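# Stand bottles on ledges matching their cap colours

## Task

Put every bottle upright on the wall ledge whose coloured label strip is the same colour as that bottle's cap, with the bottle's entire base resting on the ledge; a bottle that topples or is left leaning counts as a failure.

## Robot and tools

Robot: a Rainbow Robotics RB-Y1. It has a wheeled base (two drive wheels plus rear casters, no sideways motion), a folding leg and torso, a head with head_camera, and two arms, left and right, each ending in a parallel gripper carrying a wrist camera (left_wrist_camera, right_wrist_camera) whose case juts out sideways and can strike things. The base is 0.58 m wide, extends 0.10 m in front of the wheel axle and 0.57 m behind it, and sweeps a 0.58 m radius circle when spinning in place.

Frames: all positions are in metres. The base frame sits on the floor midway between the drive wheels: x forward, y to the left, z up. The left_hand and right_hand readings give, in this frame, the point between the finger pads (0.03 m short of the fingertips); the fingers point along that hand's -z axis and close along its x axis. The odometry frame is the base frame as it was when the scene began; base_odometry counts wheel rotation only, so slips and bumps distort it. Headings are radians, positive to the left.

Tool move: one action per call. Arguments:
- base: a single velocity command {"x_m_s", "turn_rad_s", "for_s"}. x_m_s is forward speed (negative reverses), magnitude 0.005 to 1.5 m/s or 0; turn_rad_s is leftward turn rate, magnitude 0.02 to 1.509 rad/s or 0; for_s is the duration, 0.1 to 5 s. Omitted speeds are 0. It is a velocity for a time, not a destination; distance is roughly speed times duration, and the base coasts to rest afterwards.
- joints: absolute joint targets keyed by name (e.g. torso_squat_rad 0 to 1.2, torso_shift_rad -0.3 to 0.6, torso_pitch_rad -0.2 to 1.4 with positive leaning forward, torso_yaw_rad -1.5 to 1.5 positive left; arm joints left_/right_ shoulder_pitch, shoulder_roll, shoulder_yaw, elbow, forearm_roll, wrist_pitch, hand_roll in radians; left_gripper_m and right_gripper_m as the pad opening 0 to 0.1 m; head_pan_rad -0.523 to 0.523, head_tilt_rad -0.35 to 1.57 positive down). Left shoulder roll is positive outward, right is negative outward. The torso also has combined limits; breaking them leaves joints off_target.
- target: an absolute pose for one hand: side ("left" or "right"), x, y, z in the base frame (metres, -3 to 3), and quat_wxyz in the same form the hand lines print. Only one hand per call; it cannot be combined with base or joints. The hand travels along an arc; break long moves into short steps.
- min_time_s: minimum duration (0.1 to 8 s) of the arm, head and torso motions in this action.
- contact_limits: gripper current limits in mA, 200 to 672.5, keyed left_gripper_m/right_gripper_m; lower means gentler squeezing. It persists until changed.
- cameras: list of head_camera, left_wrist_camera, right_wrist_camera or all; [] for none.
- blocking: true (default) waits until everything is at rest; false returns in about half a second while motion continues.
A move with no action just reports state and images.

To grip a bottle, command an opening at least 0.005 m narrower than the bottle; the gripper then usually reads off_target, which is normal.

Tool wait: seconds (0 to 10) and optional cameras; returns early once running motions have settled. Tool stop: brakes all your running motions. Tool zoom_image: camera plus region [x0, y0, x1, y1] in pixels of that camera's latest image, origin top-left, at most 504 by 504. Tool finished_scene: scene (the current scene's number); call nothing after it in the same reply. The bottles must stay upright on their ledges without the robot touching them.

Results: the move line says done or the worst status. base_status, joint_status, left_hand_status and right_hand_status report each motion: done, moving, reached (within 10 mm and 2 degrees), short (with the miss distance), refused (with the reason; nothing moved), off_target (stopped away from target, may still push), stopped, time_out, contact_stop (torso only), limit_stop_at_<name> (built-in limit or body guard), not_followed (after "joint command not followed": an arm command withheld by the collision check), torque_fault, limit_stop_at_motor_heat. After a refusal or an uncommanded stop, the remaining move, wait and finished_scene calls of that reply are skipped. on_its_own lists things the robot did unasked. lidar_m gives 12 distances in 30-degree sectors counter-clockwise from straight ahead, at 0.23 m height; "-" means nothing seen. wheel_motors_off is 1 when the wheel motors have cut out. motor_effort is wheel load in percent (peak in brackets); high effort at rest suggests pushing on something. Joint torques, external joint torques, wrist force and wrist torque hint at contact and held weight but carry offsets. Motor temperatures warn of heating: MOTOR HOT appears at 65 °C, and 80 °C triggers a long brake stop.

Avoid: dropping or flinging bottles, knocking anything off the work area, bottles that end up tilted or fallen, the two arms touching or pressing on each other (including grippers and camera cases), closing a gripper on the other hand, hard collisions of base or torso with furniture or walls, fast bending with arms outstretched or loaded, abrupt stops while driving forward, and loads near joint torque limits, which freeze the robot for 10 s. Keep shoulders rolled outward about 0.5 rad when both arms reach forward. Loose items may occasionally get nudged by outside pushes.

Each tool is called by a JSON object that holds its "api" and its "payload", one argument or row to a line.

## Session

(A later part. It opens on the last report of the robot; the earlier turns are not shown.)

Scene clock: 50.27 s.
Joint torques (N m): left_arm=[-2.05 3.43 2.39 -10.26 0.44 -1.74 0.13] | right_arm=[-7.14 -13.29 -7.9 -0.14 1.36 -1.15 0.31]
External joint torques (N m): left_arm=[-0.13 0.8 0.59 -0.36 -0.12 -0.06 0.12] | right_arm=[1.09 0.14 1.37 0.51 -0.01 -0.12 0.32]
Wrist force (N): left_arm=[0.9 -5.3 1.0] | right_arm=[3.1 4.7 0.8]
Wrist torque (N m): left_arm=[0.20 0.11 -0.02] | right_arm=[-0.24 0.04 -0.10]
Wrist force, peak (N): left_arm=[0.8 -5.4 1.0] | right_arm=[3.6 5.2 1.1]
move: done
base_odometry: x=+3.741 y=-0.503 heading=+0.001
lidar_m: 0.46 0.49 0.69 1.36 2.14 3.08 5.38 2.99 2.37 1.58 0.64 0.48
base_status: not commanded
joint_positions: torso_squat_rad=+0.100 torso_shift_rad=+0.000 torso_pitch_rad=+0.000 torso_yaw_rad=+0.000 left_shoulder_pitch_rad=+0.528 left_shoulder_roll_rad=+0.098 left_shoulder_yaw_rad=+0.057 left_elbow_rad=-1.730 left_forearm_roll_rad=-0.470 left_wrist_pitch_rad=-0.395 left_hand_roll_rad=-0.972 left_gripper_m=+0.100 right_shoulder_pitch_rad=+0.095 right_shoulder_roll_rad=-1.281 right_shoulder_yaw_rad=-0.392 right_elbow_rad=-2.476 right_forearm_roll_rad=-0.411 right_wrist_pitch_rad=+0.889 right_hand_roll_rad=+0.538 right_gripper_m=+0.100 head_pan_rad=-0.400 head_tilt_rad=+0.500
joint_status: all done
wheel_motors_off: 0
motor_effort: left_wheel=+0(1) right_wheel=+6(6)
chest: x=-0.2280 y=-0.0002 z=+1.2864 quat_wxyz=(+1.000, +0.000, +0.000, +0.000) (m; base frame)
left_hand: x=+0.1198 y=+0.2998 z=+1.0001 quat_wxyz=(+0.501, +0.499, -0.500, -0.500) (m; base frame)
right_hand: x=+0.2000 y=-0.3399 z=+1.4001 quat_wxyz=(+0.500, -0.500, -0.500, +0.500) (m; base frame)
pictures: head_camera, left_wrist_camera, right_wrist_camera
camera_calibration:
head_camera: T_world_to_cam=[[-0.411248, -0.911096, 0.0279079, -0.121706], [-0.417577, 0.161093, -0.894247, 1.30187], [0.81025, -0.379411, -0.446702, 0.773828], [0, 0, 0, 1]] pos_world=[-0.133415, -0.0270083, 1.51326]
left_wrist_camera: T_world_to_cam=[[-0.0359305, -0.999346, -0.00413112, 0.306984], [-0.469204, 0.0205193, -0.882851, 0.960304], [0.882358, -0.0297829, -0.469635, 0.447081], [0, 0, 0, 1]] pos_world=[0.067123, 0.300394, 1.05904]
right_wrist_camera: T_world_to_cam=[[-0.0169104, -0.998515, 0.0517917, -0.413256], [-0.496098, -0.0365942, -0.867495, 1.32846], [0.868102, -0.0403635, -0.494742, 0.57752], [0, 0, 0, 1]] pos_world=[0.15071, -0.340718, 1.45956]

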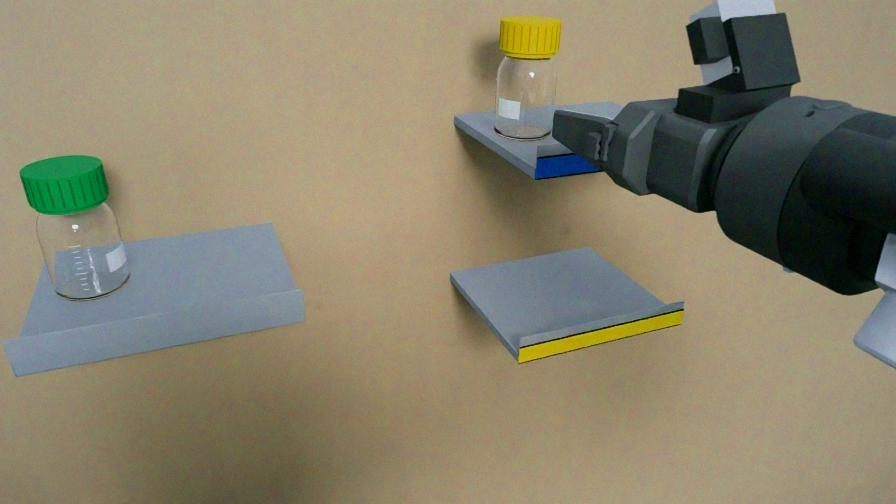

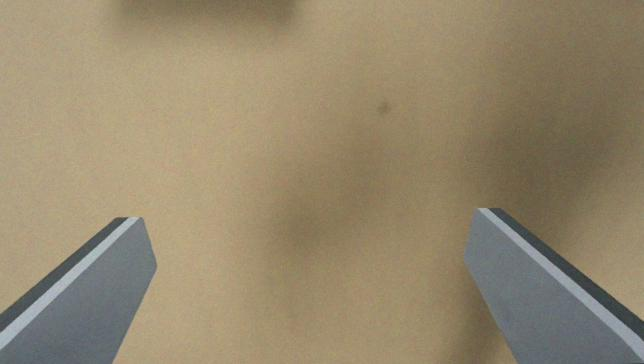

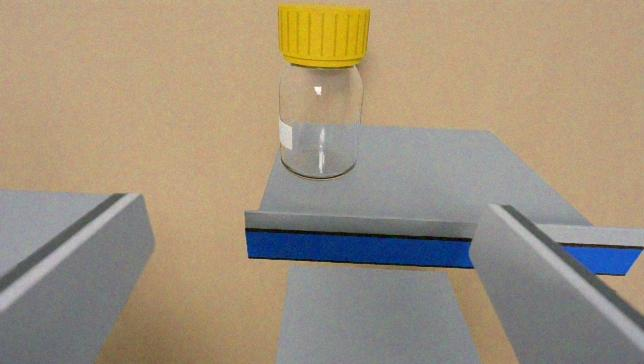

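{"api": "move", "payload": {
  "target": {"side": "right", "x": 0.30, "y": -0.348, "z": 1.40, "quat_wxyz": [0.5, -0.5, -0.5, 0.5]},
  "cameras": ["head_camera", "right_wrist_camera"]
}}

Scene clock: 53.20 s.
Joint torques (N m): left_arm=[-2.17 3.39 2.15 -10.21 0.37 -1.58 0.13] | right_arm=[-13.98 -16.81 -8.51 -1.69 1.18 -0.98 0.15]
External joint torques (N m): left_arm=[-0.25 0.76 0.35 -0.32 -0.19 0.11 0.11] | right_arm=[0.01 -2.13 2.55 0.01 -0.05 0.07 0.16]
Wrist force (N): left_arm=[0.9 -5.1 0.8] | right_arm=[3.2 5.6 0.7]
Wrist torque (N m): left_arm=[0.19 0.12 -0.03] | right_arm=[-0.32 0.10 -0.22]
Wrist force, peak (N): left_arm=[0.9 -5.6 1.2] | right_arm=[3.1 6.2 0.6]
move: done
base_odometry: x=+3.741 y=-0.503 heading=+0.001
lidar_m: 0.46 0.49 0.70 1.35 2.14 3.08 5.37 2.99 2.38 1.58 0.64 0.48
base_status: not commanded
joint_positions: torso_squat_rad=+0.100 torso_shift_rad=+0.000 torso_pitch_rad=+0.000 torso_yaw_rad=+0.000 left_shoulder_pitch_rad=+0.528 left_shoulder_roll_rad=+0.098 left_shoulder_yaw_rad=+0.057 left_elbow_rad=-1.730 left_forearm_roll_rad=-0.470 left_wrist_pitch_rad=-0.395 left_hand_roll_rad=-0.972 left_gripper_m=+0.100 right_shoulder_pitch_rad=-0.394 right_shoulder_roll_rad=-1.288 right_shoulder_yaw_rad=+0.086 right_elbow_rad=-2.072 right_forearm_roll_rad=-0.339 right_wrist_pitch_rad=+0.764 right_hand_roll_rad=+0.549 right_gripper_m=+0.100 head_pan_rad=-0.400 head_tilt_rad=+0.500
joint_status: all done
wheel_motors_off: 0
motor_effort: left_wheel=+0(1) right_wheel=+6(7)
chest: x=-0.2280 y=-0.0002 z=+1.2864 quat_wxyz=(+1.000, +0.000, +0.000, +0.000) (m; base frame)
left_hand: x=+0.1198 y=+0.2998 z=+1.0001 quat_wxyz=(+0.501, +0.499, -0.500, -0.500) (m; base frame)
right_hand: x=+0.2994 y=-0.3477 z=+1.4000 quat_wxyz=(+0.500, -0.500, -0.500, +0.500) (m; base frame)
right_hand_status: reached (checked arc, planned for 0.8 s): 1 mm and 0.1 deg off.
pictures: head_camera, right_wrist_camera
camera_calibration:
head_camera: T_world_to_cam=[[-0.411141, -0.911146, 0.0278477, -0.121602], [-0.417556, 0.161084, -0.894259, 1.30189], [0.810315, -0.379295, -0.446683, 0.773811], [0, 0, 0, 1]] pos_world=[-0.133416, -0.0270083, 1.51326]
right_wrist_camera: T_world_to_cam=[[-0.0152558, -0.998548, 0.0516673, -0.419798], [-0.496131, -0.0373039, -0.867446, 1.37708], [0.868114, -0.0388673, -0.494841, 0.491518], [0, 0, 0, 1]] pos_world=[0.250114, -0.348714, 1.45946]

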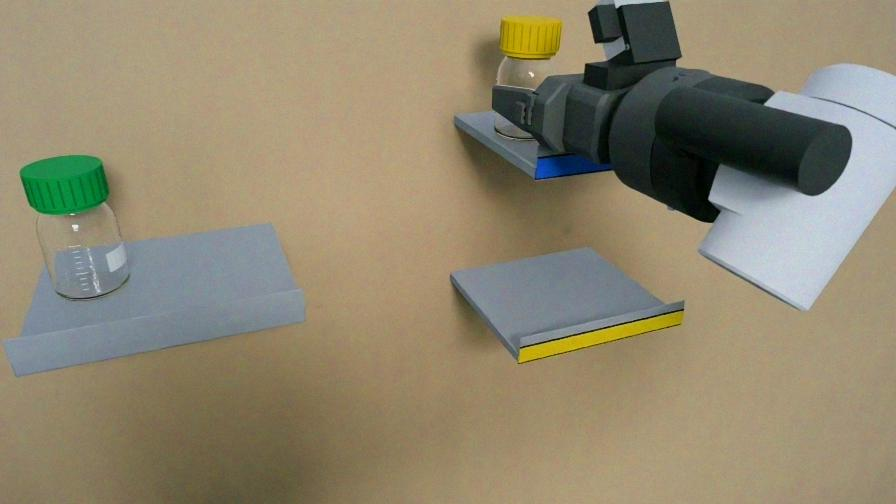

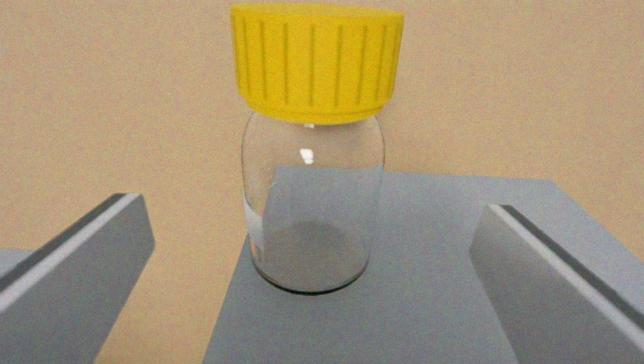

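{"api": "move", "payload": {
  "target": {"side": "right", "x": 0.367, "y": -0.351, "z": 1.40, "quat_wxyz": [0.5, -0.5, -0.5, 0.5]},
  "cameras": ["head_camera", "right_wrist_camera"]
}}

Scene clock: 54.73 s.
Joint torques (N m): left_arm=[-2.01 3.36 1.34 -9.9 0.42 -1.64 0.15] | right_arm=[-17.87 -15.37 -8.16 -2.92 1.02 -1.15 -0.29]
External joint torques (N m): left_arm=[-0.09 0.73 -0.47 -0.01 -0.14 0.04 0.14] | right_arm=[0.09 -1.09 2.77 0.2 0 0.15 -0.29]
Wrist force (N): left_arm=[0.5 -5.2 0.9] | right_arm=[3.0 5.1 1.2]
Wrist torque (N m): left_arm=[0.20 0.09 -0.02] | right_arm=[-0.29 0.06 -0.22]
Wrist force, peak (N): left_arm=[-1.1 -7.1 2.9] | right_arm=[11.8 3.8 86.6]
move: done
base_odometry: x=+3.741 y=-0.503 heading=+0.002
lidar_m: 0.46 0.49 0.70 1.35 2.14 3.08 5.37 2.98 2.37 1.57 0.64 0.48
base_status: not commanded
joint_positions: torso_squat_rad=+0.100 torso_shift_rad=+0.000 torso_pitch_rad=+0.000 torso_yaw_rad=+0.000 left_shoulder_pitch_rad=+0.528 left_shoulder_roll_rad=+0.098 left_shoulder_yaw_rad=+0.057 left_elbow_rad=-1.730 left_forearm_roll_rad=-0.470 left_wrist_pitch_rad=-0.395 left_hand_roll_rad=-0.972 left_gripper_m=+0.100 right_shoulder_pitch_rad=-0.664 right_shoulder_roll_rad=-1.146 right_shoulder_yaw_rad=+0.259 right_elbow_rad=-1.754 right_forearm_roll_rad=-0.366 right_wrist_pitch_rad=+0.674 right_hand_roll_rad=+0.709 right_gripper_m=+0.100 head_pan_rad=-0.400 head_tilt_rad=+0.500
joint_status: all done
wheel_motors_off: 0
motor_effort: left_wheel=+1(14) right_wheel=+4(27)
chest: x=-0.2280 y=-0.0002 z=+1.2864 quat_wxyz=(+1.000, +0.000, +0.000, +0.000) (m; base frame)
left_hand: x=+0.1198 y=+0.2999 z=+1.0001 quat_wxyz=(+0.501, +0.499, -0.499, -0.500) (m; base frame)
right_hand: x=+0.3666 y=-0.3510 z=+1.4001 quat_wxyz=(+0.500, -0.500, -0.500, +0.500) (m; base frame)
right_hand_status: reached (checked arc, planned for 0.7 s): 0 mm and 0.0 deg off.
pictures: head_camera, right_wrist_camera
camera_calibration:
head_camera: T_world_to_cam=[[-0.41118, -0.911131, 0.027767, -0.121485], [-0.417518, 0.161167, -0.894262, 1.3019], [0.810315, -0.379296, -0.446682, 0.77381], [0, 0, 0, 1]] pos_world=[-0.133416, -0.0270086, 1.51326]
right_wrist_camera: T_world_to_cam=[[-0.0173107, -0.998533, 0.0513127, -0.420798], [-0.495826, -0.0359925, -0.867676, 1.411], [0.868249, -0.0404623, -0.494475, 0.431922], [0, 0, 0, 1]] pos_world=[0.317309, -0.351918, 1.45946]

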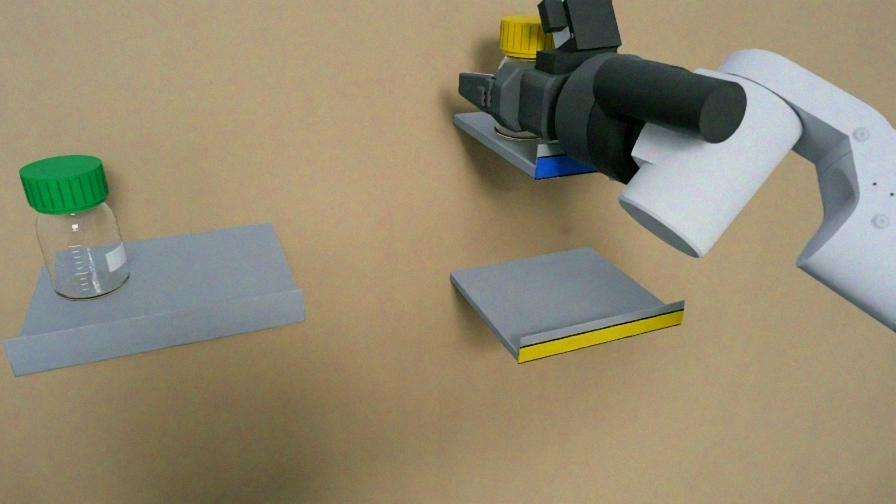

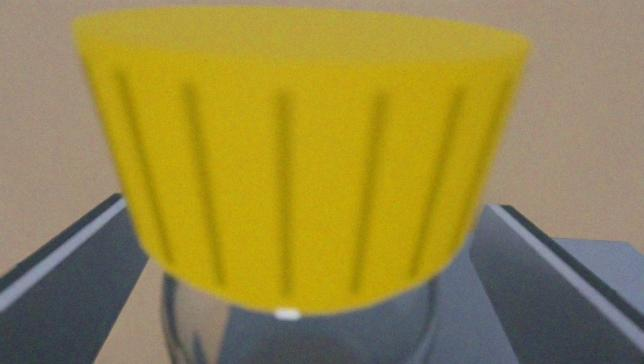

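{"api": "zoom_image", "payload": {
  "camera": "head_camera",
  "region": [440, 0, 664, 196]
}}

Scaled by 2.250 from the camera's 896x504 image, which has a finer 1280x720 frame.

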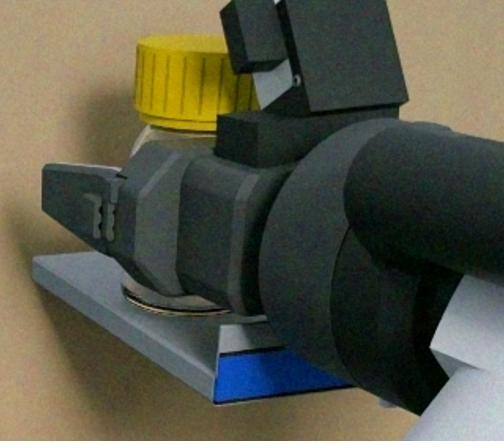

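{"api": "move", "payload": {
  "target": {"side": "right", "x": 0.36, "y": -0.351, "z": 1.403, "quat_wxyz": [0.54953, -0.445, -0.445, 0.54953]},
  "min_time_s": 1,
  "cameras": ["head_camera", "right_wrist_camera"]
}}

Scene clock: 62.43 s.
Joint torques (N m): left_arm=[-1.74 2.95 1.68 -9.88 0.51 -1.86 0.16] | right_arm=[-18.47 -15.43 -7.62 -1.5 1.08 -1.22 -0.01]
External joint torques (N m): left_arm=[0.18 0.32 -0.13 0.01 -0.05 -0.18 0.15] | right_arm=[-0.41 -1.61 3.51 0.18 0 0.28 0]
Wrist force (N): left_arm=[1.1 -5.1 1.0] | right_arm=[3.1 4.9 -0.1]
Wrist torque (N m): left_arm=[0.20 0.15 -0.02] | right_arm=[-0.23 0.05 -0.21]
Wrist force, peak (N): left_arm=[1.1 -5.6 1.2] | right_arm=[3.1 5.7 1.4]
move: done
base_odometry: x=+3.741 y=-0.503 heading=+0.002
lidar_m: 0.46 0.49 0.69 1.35 2.14 3.08 5.37 2.99 2.37 1.58 0.64 0.48
base_status: not commanded
joint_positions: torso_squat_rad=+0.100 torso_shift_rad=+0.000 torso_pitch_rad=+0.000 torso_yaw_rad=+0.000 left_shoulder_pitch_rad=+0.528 left_shoulder_roll_rad=+0.098 left_shoulder_yaw_rad=+0.057 left_elbow_rad=-1.730 left_forearm_roll_rad=-0.470 left_wrist_pitch_rad=-0.395 left_hand_roll_rad=-0.972 left_gripper_m=+0.100 right_shoulder_pitch_rad=-0.825 right_shoulder_roll_rad=-1.260 right_shoulder_yaw_rad=+0.349 right_elbow_rad=-1.720 right_forearm_roll_rad=-0.715 right_wrist_pitch_rad=+0.855 right_hand_roll_rad=+0.850 right_gripper_m=+0.100 head_pan_rad=-0.400 head_tilt_rad=+0.500
joint_status: all done
wheel_motors_off: 0
motor_effort: left_wheel=+1(2) right_wheel=+4(5)
chest: x=-0.2280 y=-0.0002 z=+1.2864 quat_wxyz=(+1.000, +0.000, +0.000, +0.000) (m; base frame)
left_hand: x=+0.1198 y=+0.2999 z=+1.0001 quat_wxyz=(+0.501, +0.499, -0.499, -0.500) (m; base frame)
right_hand: x=+0.3599 y=-0.3510 z=+1.4032 quat_wxyz=(+0.549, -0.445, -0.445, +0.549) (m; base frame)
right_hand_status: reached (checked arc, planned for 1.0 s): 0 mm and 0.1 deg off.
pictures: head_camera, right_wrist_camera
camera_calibration:
head_camera: T_world_to_cam=[[-0.41118, -0.911131, 0.027767, -0.121485], [-0.417518, 0.161167, -0.894262, 1.3019], [0.810315, -0.379296, -0.446682, 0.77381], [0, 0, 0, 1]] pos_world=[-0.133416, -0.0270086, 1.51326]
right_wrist_camera: T_world_to_cam=[[-0.00603861, -0.998552, 0.0534466, -0.428098], [-0.665256, -0.0358927, -0.745752, 1.30031], [0.746591, -0.040059, -0.664076, 0.721189], [0, 0, 0, 1]] pos_world=[0.324018, -0.351917, 1.47151]

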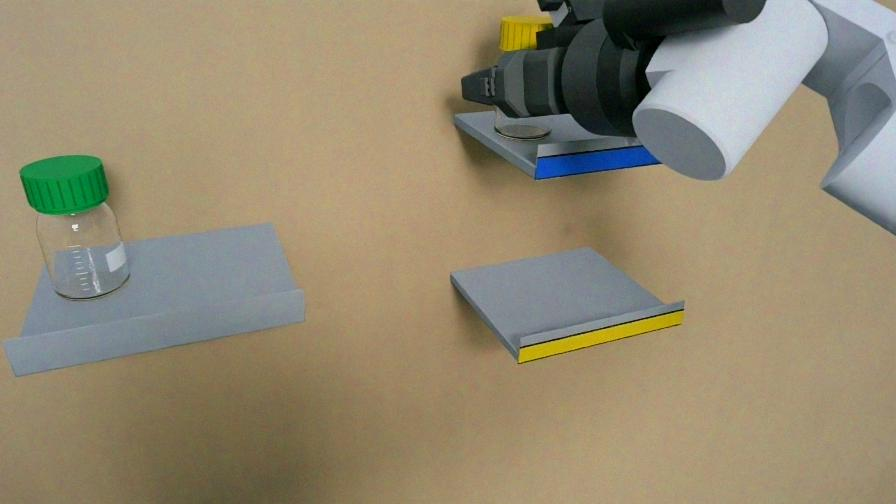

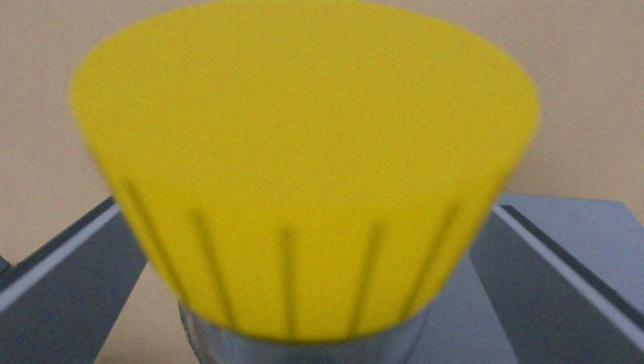

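{"api": "move", "payload": {
  "joints": {"right_gripper_m": 0.045},
  "cameras": ["right_wrist_camera"]
}}

{"api": "move", "payload": {
  "target": {"side": "right", "x": 0.36, "y": -0.351, "z": 1.418, "quat_wxyz": [0.54953, -0.445, -0.445, 0.54953]},
  "min_time_s": 0.6,
  "cameras": ["head_camera", "right_wrist_camera"]
}}

Scene clock: 64.10 s.
Joint torques (N m): left_arm=[-1.58 3.18 1.49 -10.11 0.36 -1.7 0.29] | right_arm=[-18.36 -15.79 -6.72 -1.28 0.98 -1.24 0.11]
External joint torques (N m): left_arm=[0.34 0.55 -0.32 -0.22 -0.2 -0.02 0.28] | right_arm=[-0.31 -1.97 4.4 0.4 -0.1 0.26 0.12]
Wrist force (N): left_arm=[1.0 -5.2 0.8] | right_arm=[3.8 4.5 -0.5]
Wrist torque (N m): left_arm=[0.20 0.14 -0.03] | right_arm=[-0.18 0.10 -0.19]
Wrist force, peak (N): left_arm=[0.7 -5.5 1.2] | right_arm=[3.8 5.3 -1.0]
move: off_target
base_odometry: x=+3.741 y=-0.503 heading=+0.002
lidar_m: 0.46 0.49 0.69 1.35 2.14 3.08 5.38 2.98 2.37 1.58 0.64 0.48
base_status: not commanded
joint_positions: torso_squat_rad=+0.100 torso_shift_rad=+0.000 torso_pitch_rad=+0.000 torso_yaw_rad=+0.000 left_shoulder_pitch_rad=+0.528 left_shoulder_roll_rad=+0.098 left_shoulder_yaw_rad=+0.057 left_elbow_rad=-1.730 left_forearm_roll_rad=-0.470 left_wrist_pitch_rad=-0.395 left_hand_roll_rad=-0.972 left_gripper_m=+0.100 right_shoulder_pitch_rad=-0.825 right_shoulder_roll_rad=-1.260 right_shoulder_yaw_rad=+0.349 right_elbow_rad=-1.720 right_forearm_roll_rad=-0.715 right_wrist_pitch_rad=+0.855 right_hand_roll_rad=+0.850 right_gripper_m=+0.055 head_pan_rad=-0.400 head_tilt_rad=+0.500
joint_status: right_gripper_m off_target (ended at +0.055, target +0.045)
wheel_motors_off: 0
motor_effort: left_wheel=+1(1) right_wheel=+4(5)
chest: x=-0.2280 y=-0.0002 z=+1.2864 quat_wxyz=(+1.000, +0.000, +0.000, +0.000) (m; base frame)
left_hand: x=+0.1198 y=+0.2999 z=+1.0001 quat_wxyz=(+0.501, +0.499, -0.499, -0.500) (m; base frame)
right_hand: x=+0.3599 y=-0.3510 z=+1.4031 quat_wxyz=(+0.549, -0.445, -0.445, +0.549) (m; base frame)
pictures: right_wrist_camera
camera_calibration:
right_wrist_camera: T_world_to_cam=[[-0.00603861, -0.998552, 0.0534466, -0.428098], [-0.665256, -0.0358927, -0.745752, 1.30031], [0.746591, -0.040059, -0.664076, 0.721189], [0, 0, 0, 1]] pos_world=[0.324018, -0.351917, 1.47151]

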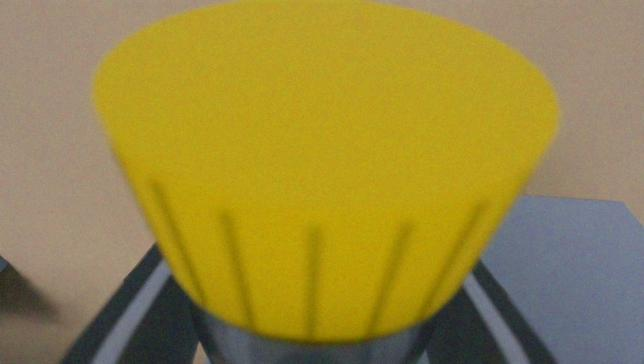

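Scene clock: 65.03 s.
Joint torques (N m): left_arm=[-2.18 3.25 1.76 -10.02 0.42 -1.72 0.15] | right_arm=[-19.11 -16.67 -7.98 -1.32 1.16 -1.38 0.22]
External joint torques (N m): left_arm=[-0.26 0.62 -0.04 -0.12 -0.14 -0.03 0.14] | right_arm=[-0.98 -3.09 3.01 0.23 0.08 0.14 0.23]
Wrist force (N): left_arm=[1.0 -4.9 1.1] | right_arm=[3.0 6.8 -0.5]
Wrist torque (N m): left_arm=[0.17 0.12 -0.03] | right_arm=[-0.27 0.04 -0.19]
Wrist force, peak (N): left_arm=[0.7 -5.5 1.0] | right_arm=[3.0 6.8 -0.5]
move: done
base_odometry: x=+3.741 y=-0.503 heading=+0.002
lidar_m: 0.46 0.49 0.69 1.35 2.14 3.08 5.38 2.99 2.36 1.58 0.65 0.47
base_status: not commanded
joint_positions: torso_squat_rad=+0.100 torso_shift_rad=+0.000 torso_pitch_rad=+0.000 torso_yaw_rad=+0.000 left_shoulder_pitch_rad=+0.528 left_shoulder_roll_rad=+0.098 left_shoulder_yaw_rad=+0.057 left_elbow_rad=-1.730 left_forearm_roll_rad=-0.470 left_wrist_pitch_rad=-0.395 left_hand_roll_rad=-0.972 left_gripper_m=+0.100 right_shoulder_pitch_rad=-0.866 right_shoulder_roll_rad=-1.267 right_shoulder_yaw_rad=+0.350 right_elbow_rad=-1.704 right_forearm_roll_rad=-0.749 right_wrist_pitch_rad=+0.877 right_hand_roll_rad=+0.873 right_gripper_m=+0.055 head_pan_rad=-0.400 head_tilt_rad=+0.500
joint_status: all done
wheel_motors_off: 0
motor_effort: left_wheel=+1(1) right_wheel=+4(5)
chest: x=-0.2280 y=-0.0002 z=+1.2864 quat_wxyz=(+1.000, +0.000, +0.000, +0.000) (m; base frame)
left_hand: x=+0.1198 y=+0.2999 z=+1.0001 quat_wxyz=(+0.501, +0.499, -0.499, -0.500) (m; base frame)
right_hand: x=+0.3596 y=-0.3509 z=+1.4178 quat_wxyz=(+0.549, -0.445, -0.446, +0.549) (m; base frame)
right_hand_status: reached (checked arc, planned for 0.6 s): 1 mm and 0.1 deg off.
pictures: head_camera, right_wrist_camera
camera_calibration:
head_camera: T_world_to_cam=[[-0.41118, -0.911131, 0.027767, -0.121485], [-0.417518, 0.161167, -0.894262, 1.3019], [0.810315, -0.379296, -0.446682, 0.77381], [0, 0, 0, 1]] pos_world=[-0.133416, -0.0270086, 1.51326]
right_wrist_camera: T_world_to_cam=[[-0.00592902, -0.998568, 0.053169, -0.428409], [-0.66456, -0.0357952, -0.746377, 1.31167], [0.747212, -0.0397593, -0.663396, 0.73008], [0, 0, 0, 1]] pos_world=[0.323621, -0.351816, 1.48611]

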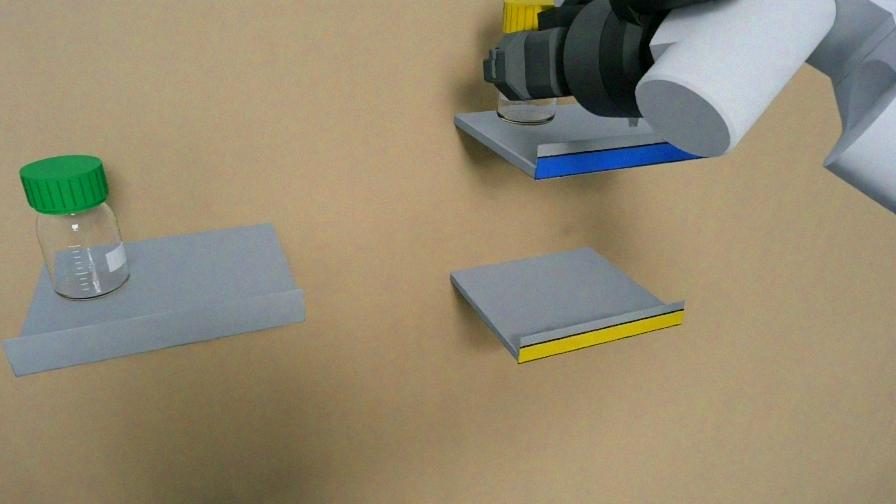

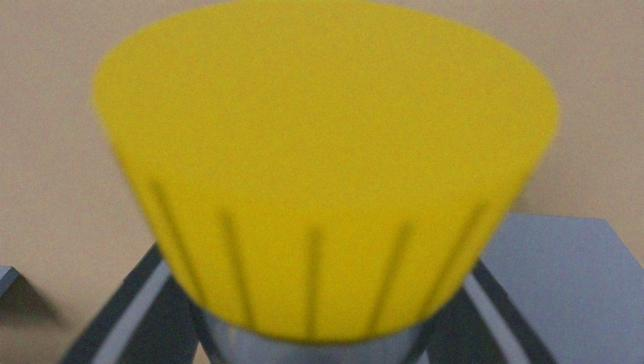

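{"api": "zoom_image", "payload": {
  "camera": "head_camera",
  "region": [440, 240, 692, 370]
}}

{"api": "zoom_image", "payload": {
  "camera": "head_camera",
  "region": [440, 90, 692, 220]
}}

Scaled by 2.000 from the camera's 896x504 image, which has a finer 1280x720 frame.

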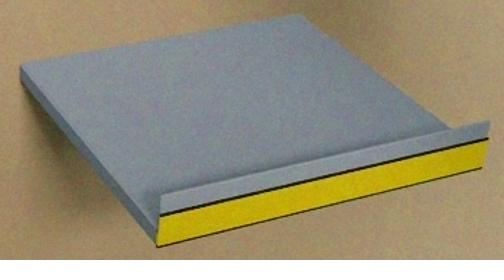

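Scaled by 2.000 from the camera's 896x504 image, which has a finer 1280x720 frame.

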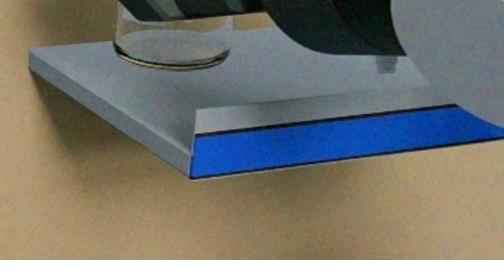

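{"api": "move", "payload": {
  "target": {"side": "right", "x": 0.19, "y": -0.37, "z": 1.45, "quat_wxyz": [0.54953, -0.445, -0.445, 0.54953]},
  "min_time_s": 1.2,
  "cameras": ["head_camera"]
}}

{"api": "move", "payload": {
  "target": {"side": "right", "x": 0.19, "y": -0.40, "z": 1.24, "quat_wxyz": [0.54953, -0.445, -0.445, 0.54953]},
  "min_time_s": 1.2,
  "cameras": ["head_camera", "right_wrist_camera"]
}}

Scene clock: 68.17 s.
Joint torques (N m): left_arm=[-2.01 3.19 1.56 -9.96 0.35 -1.62 0.14] | right_arm=[-7.59 -9.93 -6.78 6.1 0.8 -0.19 0.29]
External joint torques (N m): left_arm=[-0.1 0.56 -0.25 -0.07 -0.21 0.06 0.13] | right_arm=[-1.71 -0.64 2.21 -0.09 0.03 0.15 0.3]
Wrist force (N): left_arm=[1.0 -5.2 0.8] | right_arm=[3.1 6.2 -0.7]
Wrist torque (N m): left_arm=[0.20 0.13 -0.02] | right_arm=[-0.23 0.08 -0.01]
Wrist force, peak (N): left_arm=[1.1 -5.5 1.0] | right_arm=[4.0 7.0 -0.4]
move: done
base_odometry: x=+3.741 y=-0.503 heading=+0.002
lidar_m: 0.46 0.49 0.69 1.35 2.14 3.09 5.38 2.99 2.37 1.59 0.64 0.48
base_status: not commanded
joint_positions: torso_squat_rad=+0.100 torso_shift_rad=+0.000 torso_pitch_rad=+0.000 torso_yaw_rad=+0.000 left_shoulder_pitch_rad=+0.528 left_shoulder_roll_rad=+0.098 left_shoulder_yaw_rad=+0.057 left_elbow_rad=-1.730 left_forearm_roll_rad=-0.470 left_wrist_pitch_rad=-0.395 left_hand_roll_rad=-0.972 left_gripper_m=+0.100 right_shoulder_pitch_rad=-0.960 right_shoulder_roll_rad=-2.290 right_shoulder_yaw_rad=+0.796 right_elbow_rad=-2.285 right_forearm_roll_rad=-0.843 right_wrist_pitch_rad=+0.410 right_hand_roll_rad=+0.167 right_gripper_m=+0.055 head_pan_rad=-0.400 head_tilt_rad=+0.500
joint_status: all done
wheel_motors_off: 0
motor_effort: left_wheel=+1(2) right_wheel=+4(5)
chest: x=-0.2280 y=-0.0002 z=+1.2864 quat_wxyz=(+1.000, +0.000, +0.000, +0.000) (m; base frame)
left_hand: x=+0.1198 y=+0.2998 z=+1.0001 quat_wxyz=(+0.501, +0.499, -0.499, -0.500) (m; base frame)
right_hand: x=+0.1898 y=-0.3697 z=+1.4497 quat_wxyz=(+0.551, -0.443, -0.443, +0.552) (m; base frame)
right_hand_status: reached (checked arc, planned for 1.2 s): 1 mm and 0.5 deg off.
pictures: head_camera
camera_calibration:
head_camera: T_world_to_cam=[[-0.411271, -0.91109, 0.027771, -0.121543], [-0.417487, 0.161198, -0.89427, 1.30188], [0.810284, -0.379381, -0.446665, 0.773858], [0, 0, 0, 1]] pos_world=[-0.133515, -0.0270086, 1.51326]

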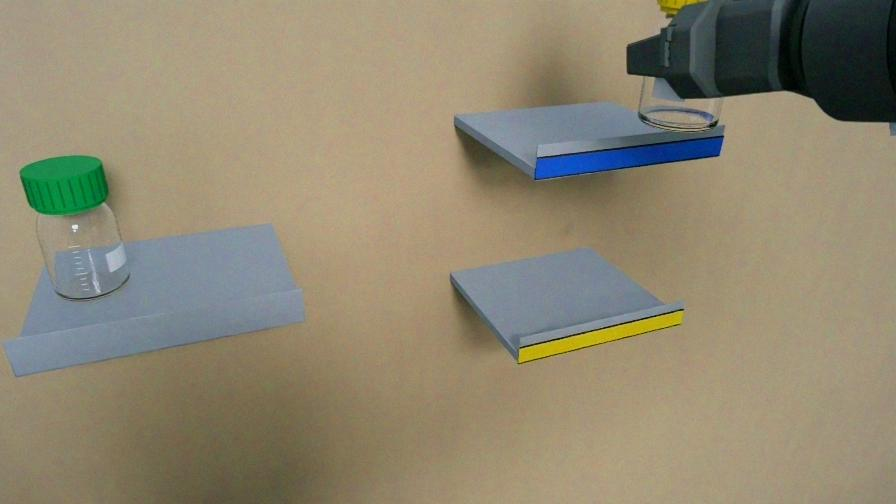

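Scene clock: 69.70 s.
Joint torques (N m): left_arm=[-1.87 3.36 1.8 -9.93 0.4 -1.73 0.1] | right_arm=[-9.99 -12.59 -8.19 0.78 0.51 1.58 0.19]
External joint torques (N m): left_arm=[0.05 0.73 0 -0.04 -0.16 -0.04 0.09] | right_arm=[-1.79 -2.04 0.74 0.11 -0.25 0.14 0.19]
Wrist force (N): left_arm=[0.8 -4.9 1.2] | right_arm=[3.1 5.9 -1.4]
Wrist torque (N m): left_arm=[0.16 0.10 -0.02] | right_arm=[-0.21 0.01 0.00]
Wrist force, peak (N): left_arm=[1.1 -5.7 0.7] | right_arm=[4.5 7.2 -1.0]
move: done
base_odometry: x=+3.741 y=-0.503 heading=+0.002
lidar_m: 0.46 0.49 0.70 1.35 2.14 3.09 5.38 2.99 2.36 1.58 0.64 0.48
base_status: not commanded
joint_positions: torso_squat_rad=+0.100 torso_shift_rad=+0.000 torso_pitch_rad=+0.000 torso_yaw_rad=+0.000 left_shoulder_pitch_rad=+0.528 left_shoulder_roll_rad=+0.098 left_shoulder_yaw_rad=+0.057 left_elbow_rad=-1.730 left_forearm_roll_rad=-0.470 left_wrist_pitch_rad=-0.395 left_hand_roll_rad=-0.972 left_gripper_m=+0.100 right_shoulder_pitch_rad=-1.019 right_shoulder_roll_rad=-1.978 right_shoulder_yaw_rad=+1.622 right_elbow_rad=-2.305 right_forearm_roll_rad=+0.639 right_wrist_pitch_rad=+0.703 right_hand_roll_rad=-0.823 right_gripper_m=+0.055 head_pan_rad=-0.400 head_tilt_rad=+0.500
joint_status: all done
wheel_motors_off: 0
motor_effort: left_wheel=+2(2) right_wheel=+5(6)
chest: x=-0.2280 y=-0.0002 z=+1.2864 quat_wxyz=(+1.000, +0.000, +0.000, +0.000) (m; base frame)
left_hand: x=+0.1198 y=+0.2999 z=+1.0001 quat_wxyz=(+0.501, +0.499, -0.499, -0.500) (m; base frame)
right_hand: x=+0.1897 y=-0.3992 z=+1.2398 quat_wxyz=(+0.552, -0.444, -0.442, +0.551) (m; base frame)
right_hand_status: reached (checked arc, planned for 1.2 s): 1 mm and 0.5 deg off.
pictures: head_camera, right_wrist_camera
camera_calibration:
head_camera: T_world_to_cam=[[-0.411198, -0.911124, 0.0277295, -0.12143], [-0.4175, 0.161205, -0.894263, 1.3019], [0.810315, -0.379296, -0.446682, 0.77381], [0, 0, 0, 1]] pos_world=[-0.133416, -0.0270087, 1.51326]
right_wrist_camera: T_world_to_cam=[[-0.00772407, -0.998432, 0.0554336, -0.470635], [-0.671857, -0.0358772, -0.739812, 1.05735], [0.740641, -0.0429578, -0.670526, 0.745786], [0, 0, 0, 1]] pos_world=[0.154395, -0.399925, 1.3084]

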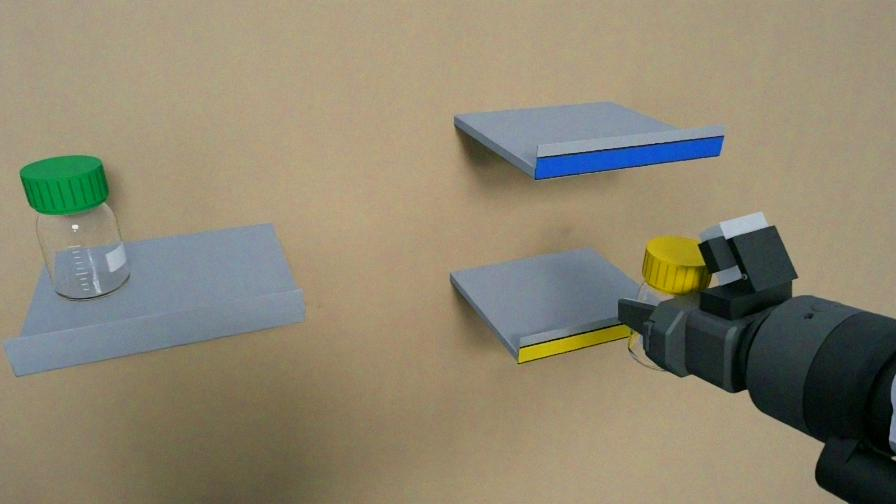

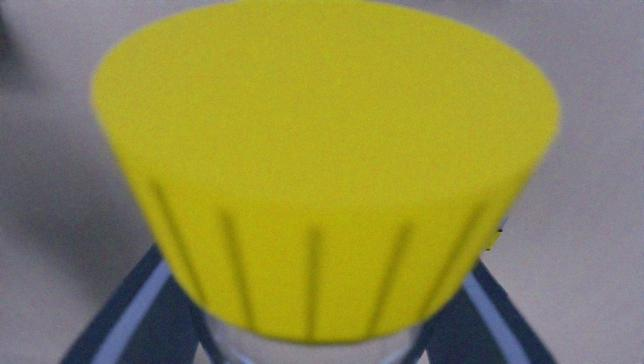

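{"api": "move", "payload": {
  "target": {"side": "right", "x": 0.36, "y": -0.405, "z": 1.235, "quat_wxyz": [0.54953, -0.445, -0.445, 0.54953]},
  "min_time_s": 1.2,
  "cameras": ["head_camera", "right_wrist_camera"]
}}

Scene clock: 71.67 s.
Joint torques (N m): left_arm=[-2.07 3.65 1.23 -10.03 0.43 -1.8 0.29] | right_arm=[-17.81 -14.06 -11.42 2.48 0.59 1.58 0.14]
External joint torques (N m): left_arm=[-0.15 1.02 -0.58 -0.13 -0.13 -0.12 0.28] | right_arm=[-0.14 -2.13 -0.22 0.25 0.07 0.37 0.15]
Wrist force (N): left_arm=[0.7 -5.1 1.1] | right_arm=[2.3 6.6 -1.2]
Wrist torque (N m): left_arm=[0.18 0.09 -0.03] | right_arm=[-0.31 -0.05 -0.22]
Wrist force, peak (N): left_arm=[1.4 -5.3 1.1] | right_arm=[3.5 7.4 -1.3]
move: done
base_odometry: x=+3.741 y=-0.503 heading=+0.002
lidar_m: 0.46 0.49 0.69 1.35 2.14 3.08 5.38 2.99 2.37 1.58 0.64 0.48
base_status: not commanded
joint_positions: torso_squat_rad=+0.100 torso_shift_rad=+0.000 torso_pitch_rad=+0.000 torso_yaw_rad=+0.000 left_shoulder_pitch_rad=+0.528 left_shoulder_roll_rad=+0.098 left_shoulder_yaw_rad=+0.057 left_elbow_rad=-1.730 left_forearm_roll_rad=-0.470 left_wrist_pitch_rad=-0.395 left_hand_roll_rad=-0.972 left_gripper_m=+0.100 right_shoulder_pitch_rad=-1.154 right_shoulder_roll_rad=-1.471 right_shoulder_yaw_rad=+1.511 right_elbow_rad=-1.601 right_forearm_roll_rad=+0.396 right_wrist_pitch_rad=+0.432 right_hand_roll_rad=-0.667 right_gripper_m=+0.055 head_pan_rad=-0.400 head_tilt_rad=+0.500
joint_status: all done
wheel_motors_off: 0
motor_effort: left_wheel=+2(2) right_wheel=+3(6)
chest: x=-0.2280 y=-0.0002 z=+1.2864 quat_wxyz=(+1.000, +0.000, +0.000, +0.000) (m; base frame)
left_hand: x=+0.1198 y=+0.2999 z=+1.0001 quat_wxyz=(+0.501, +0.499, -0.499, -0.500) (m; base frame)
right_hand: x=+0.3599 y=-0.4049 z=+1.2347 quat_wxyz=(+0.550, -0.445, -0.445, +0.550) (m; base frame)
right_hand_status: reached (checked arc, planned for 1.2 s): 0 mm and 0.0 deg off.
pictures: head_camera, right_wrist_camera
camera_calibration:
head_camera: T_world_to_cam=[[-0.411198, -0.911124, 0.0277295, -0.12143], [-0.4175, 0.161205, -0.894263, 1.3019], [0.810315, -0.379296, -0.446682, 0.77381], [0, 0, 0, 1]] pos_world=[-0.133416, -0.0270087, 1.51326]
right_wrist_camera: T_world_to_cam=[[-0.00591126, -0.998526, 0.0539549, -0.473614], [-0.666477, -0.0362909, -0.744642, 1.17157], [0.745502, -0.0403615, -0.66528, 0.609], [0, 0, 0, 1]] pos_world=[0.324015, -0.405818, 1.30311]

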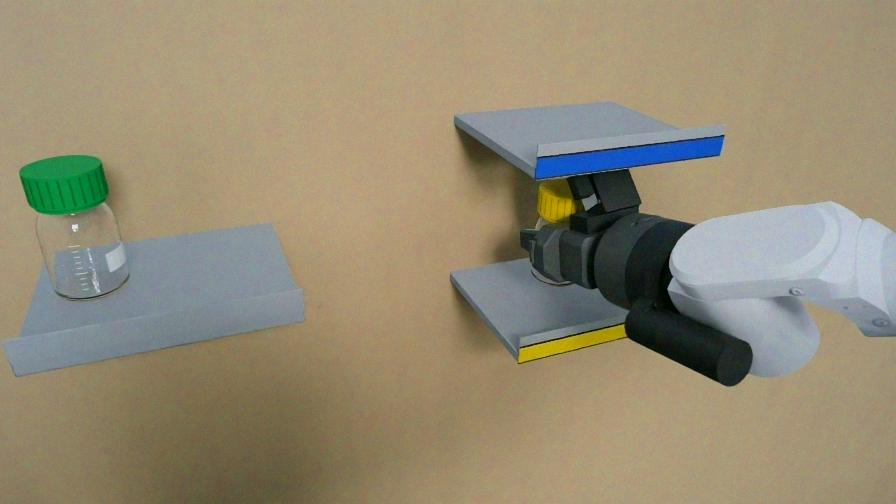

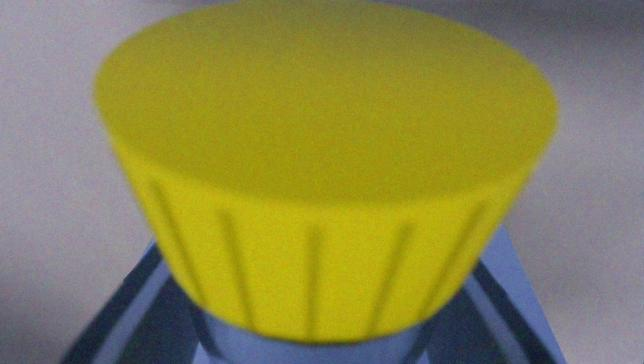

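{"api": "move", "payload": {
  "target": {"side": "right", "x": 0.36, "y": -0.405, "z": 1.210, "quat_wxyz": [0.54953, -0.445, -0.445, 0.54953]},
  "min_time_s": 0.8,
  "cameras": ["head_camera"]
}}

{"api": "zoom_image", "payload": {
  "camera": "head_camera",
  "region": [440, 170, 692, 370]
}}

Scene clock: 73.20 s.
Joint torques (N m): left_arm=[-1.98 3.26 1.44 -9.97 0.32 -1.71 0.19] | right_arm=[-15.64 -12 -10.28 2.13 0.39 1.3 -0.05]
External joint torques (N m): left_arm=[-0.06 0.63 -0.37 -0.08 -0.24 -0.03 0.18] | right_arm=[2.19 0.71 0.74 0.2 -0.12 -0.02 -0.05]
Wrist force (N): left_arm=[0.8 -5.3 0.9] | right_arm=[2.4 3.9 -1.1]
Wrist torque (N m): left_arm=[0.22 0.11 -0.03] | right_arm=[-0.13 -0.06 -0.04]
Wrist force, peak (N): left_arm=[1.0 -5.5 1.0] | right_arm=[2.6 7.5 -1.1]
move: done
base_odometry: x=+3.741 y=-0.503 heading=+0.002
lidar_m: 0.46 0.49 0.69 1.35 2.14 3.09 5.38 2.98 2.37 1.58 0.64 0.47
base_status: not commanded
joint_positions: torso_squat_rad=+0.100 torso_shift_rad=+0.000 torso_pitch_rad=+0.000 torso_yaw_rad=+0.000 left_shoulder_pitch_rad=+0.528 left_shoulder_roll_rad=+0.098 left_shoulder_yaw_rad=+0.057 left_elbow_rad=-1.730 left_forearm_roll_rad=-0.470 left_wrist_pitch_rad=-0.395 left_hand_roll_rad=-0.972 left_gripper_m=+0.100 right_shoulder_pitch_rad=-1.085 right_shoulder_roll_rad=-1.429 right_shoulder_yaw_rad=+1.489 right_elbow_rad=-1.567 right_forearm_roll_rad=+0.498 right_wrist_pitch_rad=+0.455 right_hand_roll_rad=-0.741 right_gripper_m=+0.055 head_pan_rad=-0.400 head_tilt_rad=+0.500
joint_status: all done
wheel_motors_off: 0
motor_effort: left_wheel=+2(2) right_wheel=+6(6)
chest: x=-0.2280 y=-0.0002 z=+1.2864 quat_wxyz=(+1.000, +0.000, +0.000, +0.000) (m; base frame)
left_hand: x=+0.1198 y=+0.2999 z=+1.0002 quat_wxyz=(+0.501, +0.499, -0.499, -0.500) (m; base frame)
right_hand: x=+0.3599 y=-0.4052 z=+1.2103 quat_wxyz=(+0.550, -0.445, -0.445, +0.549) (m; base frame)
right_hand_status: reached (checked arc, planned for 0.8 s): 0 mm and 0.1 deg off.
pictures: head_camera
camera_calibration:
head_camera: T_world_to_cam=[[-0.411198, -0.911124, 0.0277295, -0.121471], [-0.4175, 0.161205, -0.894263, 1.30186], [0.810315, -0.379296, -0.446682, 0.773891], [0, 0, 0, 1]] pos_world=[-0.133516, -0.0270087, 1.51326]

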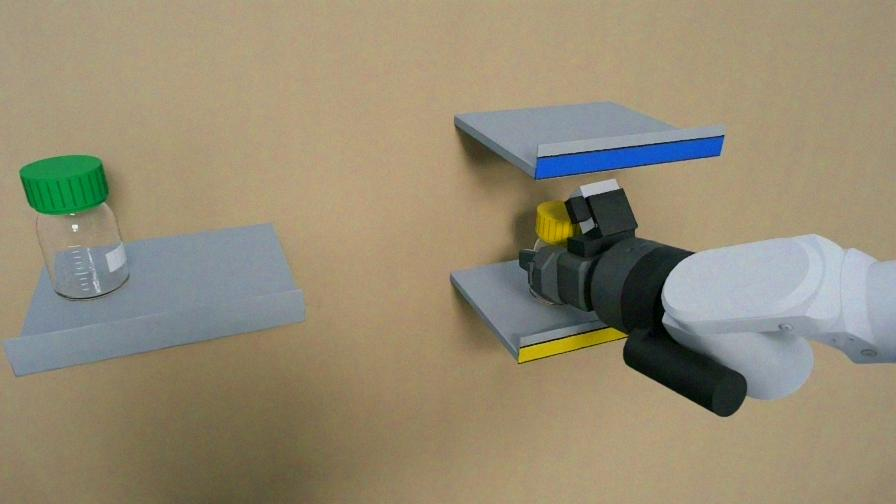

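Scaled by 2.000 from the camera's 896x504 image, which has a finer 1280x720 frame.

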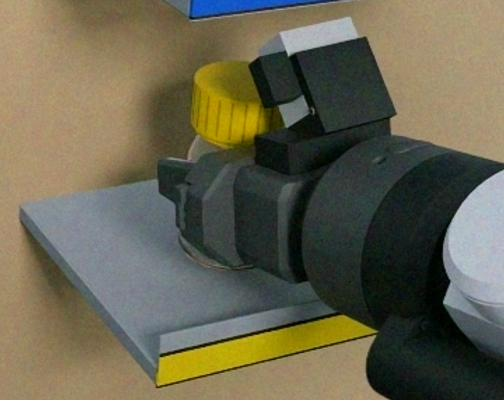

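{"api": "move", "payload": {
  "joints": {"right_gripper_m": 0.1},
  "cameras": ["head_camera", "right_wrist_camera"]
}}

{"api": "move", "payload": {
  "target": {"side": "right", "x": 0.20, "y": -0.405, "z": 1.225, "quat_wxyz": [0.54953, -0.445, -0.445, 0.54953]},
  "min_time_s": 1.0,
  "cameras": ["head_camera", "right_wrist_camera"]
}}

Scene clock: 74.77 s.
Joint torques (N m): left_arm=[-2.01 3.25 1.56 -9.78 0.39 -1.68 0.04] | right_arm=[-15.9 -12.86 -10.55 1.92 0.54 1.44 -0.12]
External joint torques (N m): left_arm=[-0.09 0.62 -0.25 0.11 -0.17 0 0.03] | right_arm=[1.94 -0.16 0.47 -0.01 0.04 0.12 -0.11]
Wrist force (N): left_arm=[0.8 -5.0 0.8] | right_arm=[2.4 5.3 -0.3]
Wrist torque (N m): left_arm=[0.16 0.11 -0.02] | right_arm=[-0.34 -0.06 -0.06]
Wrist force, peak (N): left_arm=[0.9 -5.5 0.9] | right_arm=[3.3 5.7 -0.9]
move: done
base_odometry: x=+3.741 y=-0.503 heading=+0.002
lidar_m: 0.46 0.49 0.70 1.35 2.14 3.09 5.38 2.99 2.37 1.58 0.65 0.47
base_status: not commanded
joint_positions: torso_squat_rad=+0.100 torso_shift_rad=+0.000 torso_pitch_rad=+0.000 torso_yaw_rad=+0.000 left_shoulder_pitch_rad=+0.528 left_shoulder_roll_rad=+0.098 left_shoulder_yaw_rad=+0.057 left_elbow_rad=-1.730 left_forearm_roll_rad=-0.470 left_wrist_pitch_rad=-0.395 left_hand_roll_rad=-0.972 left_gripper_m=+0.100 right_shoulder_pitch_rad=-1.085 right_shoulder_roll_rad=-1.429 right_shoulder_yaw_rad=+1.489 right_elbow_rad=-1.567 right_forearm_roll_rad=+0.498 right_wrist_pitch_rad=+0.455 right_hand_roll_rad=-0.741 right_gripper_m=+0.100 head_pan_rad=-0.400 head_tilt_rad=+0.500
joint_status: all done
wheel_motors_off: 0
motor_effort: left_wheel=+1(2) right_wheel=+5(5)
chest: x=-0.2280 y=-0.0002 z=+1.2864 quat_wxyz=(+1.000, +0.000, +0.000, +0.000) (m; base frame)
left_hand: x=+0.1198 y=+0.2999 z=+1.0002 quat_wxyz=(+0.501, +0.499, -0.499, -0.500) (m; base frame)
right_hand: x=+0.3599 y=-0.4052 z=+1.2102 quat_wxyz=(+0.550, -0.445, -0.445, +0.549) (m; base frame)
pictures: head_camera, right_wrist_camera
camera_calibration:
head_camera: T_world_to_cam=[[-0.411198, -0.911124, 0.0277295, -0.121471], [-0.4175, 0.161205, -0.894263, 1.30186], [0.810315, -0.379296, -0.446682, 0.773891], [0, 0, 0, 1]] pos_world=[-0.133516, -0.0270087, 1.51326]
right_wrist_camera: T_world_to_cam=[[-0.00666142, -0.998501, 0.054334, -0.472724], [-0.666233, -0.0360878, -0.74487, 1.15368], [0.745714, -0.041161, -0.664993, 0.591859], [0, 0, 0, 1]] pos_world=[0.324114, -0.40602, 1.27861]

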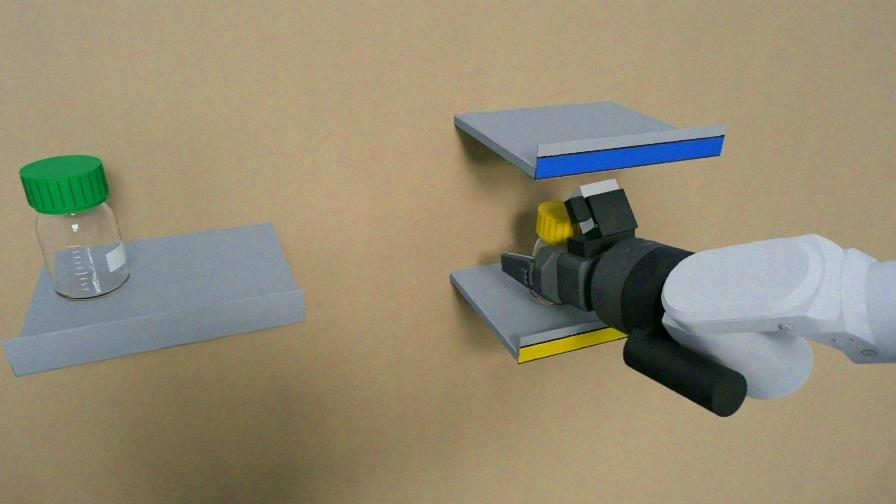

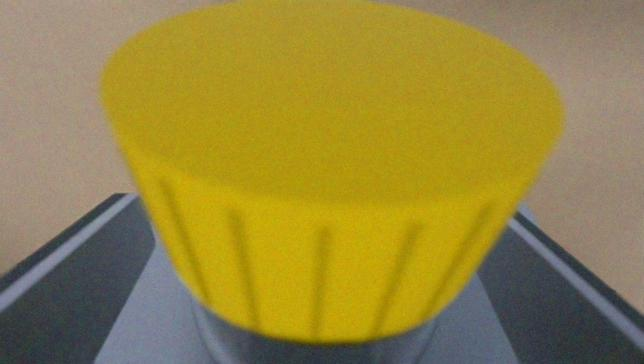

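Scene clock: 76.10 s.
Joint torques (N m): left_arm=[-2.2 3.21 1.9 -10.02 0.42 -1.77 0.19] | right_arm=[-7.66 -12.71 -6.5 0.76 0.62 1.33 -0.08]
External joint torques (N m): left_arm=[-0.29 0.58 0.09 -0.12 -0.14 -0.09 0.17] | right_arm=[1.38 -0.69 2.54 0.16 -0.1 -0.17 -0.07]
Wrist force (N): left_arm=[0.7 -5.0 1.2] | right_arm=[2.9 4.8 -0.8]
Wrist torque (N m): left_arm=[0.18 0.09 -0.03] | right_arm=[-0.24 -0.02 -0.03]
Wrist force, peak (N): left_arm=[1.0 -5.4 0.8] | right_arm=[3.1 6.3 -1.5]
move: done
base_odometry: x=+3.741 y=-0.503 heading=+0.002
lidar_m: 0.46 0.49 0.69 1.35 2.14 3.08 5.38 2.99 2.38 1.58 0.64 0.48
base_status: not commanded
joint_positions: torso_squat_rad=+0.100 torso_shift_rad=+0.000 torso_pitch_rad=+0.000 torso_yaw_rad=+0.000 left_shoulder_pitch_rad=+0.528 left_shoulder_roll_rad=+0.098 left_shoulder_yaw_rad=+0.057 left_elbow_rad=-1.730 left_forearm_roll_rad=-0.470 left_wrist_pitch_rad=-0.395 left_hand_roll_rad=-0.972 left_gripper_m=+0.100 right_shoulder_pitch_rad=-0.924 right_shoulder_roll_rad=-1.913 right_shoulder_yaw_rad=+1.560 right_elbow_rad=-2.233 right_forearm_roll_rad=+0.699 right_wrist_pitch_rad=+0.719 right_hand_roll_rad=-0.872 right_gripper_m=+0.100 head_pan_rad=-0.400 head_tilt_rad=+0.500
joint_status: all done
wheel_motors_off: 0
motor_effort: left_wheel=+2(2) right_wheel=+4(5)
chest: x=-0.2280 y=-0.0002 z=+1.2864 quat_wxyz=(+1.000, +0.000, +0.000, +0.000) (m; base frame)
left_hand: x=+0.1198 y=+0.2999 z=+1.0001 quat_wxyz=(+0.501, +0.499, -0.499, -0.500) (m; base frame)
right_hand: x=+0.2009 y=-0.4046 z=+1.2252 quat_wxyz=(+0.550, -0.445, -0.445, +0.549) (m; base frame)
right_hand_status: reached (checked arc, planned for 1.0 s): 1 mm and 0.1 deg off.
pictures: head_camera, right_wrist_camera
camera_calibration:
head_camera: T_world_to_cam=[[-0.411273, -0.911089, 0.0277729, -0.121546], [-0.417416, 0.161163, -0.89431, 1.30194], [0.81032, -0.379399, -0.446585, 0.773742], [0, 0, 0, 1]] pos_world=[-0.133515, -0.0270085, 1.51326]
right_wrist_camera: T_world_to_cam=[[-0.00632856, -0.99854, 0.0536487, -0.473281], [-0.666319, -0.0357934, -0.744807, 1.05899], [0.74564, -0.0404607, -0.66512, 0.720882], [0, 0, 0, 1]] pos_world=[0.165114, -0.405518, 1.29361]

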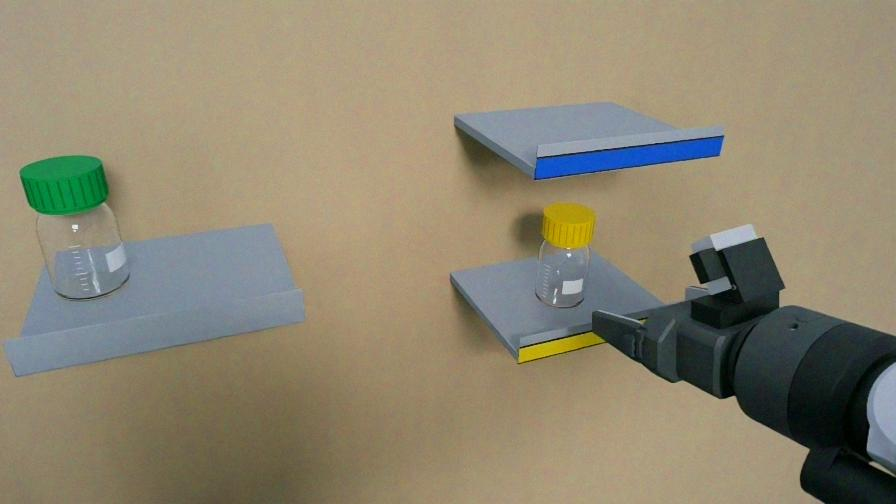

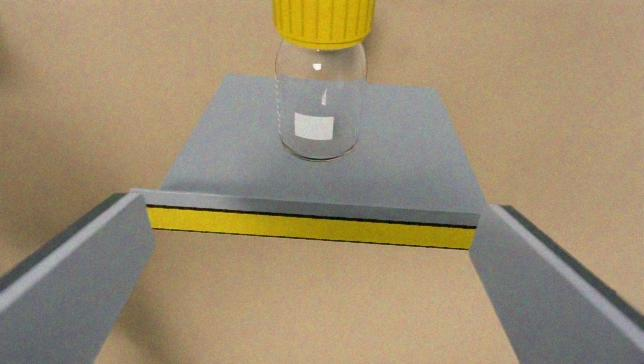

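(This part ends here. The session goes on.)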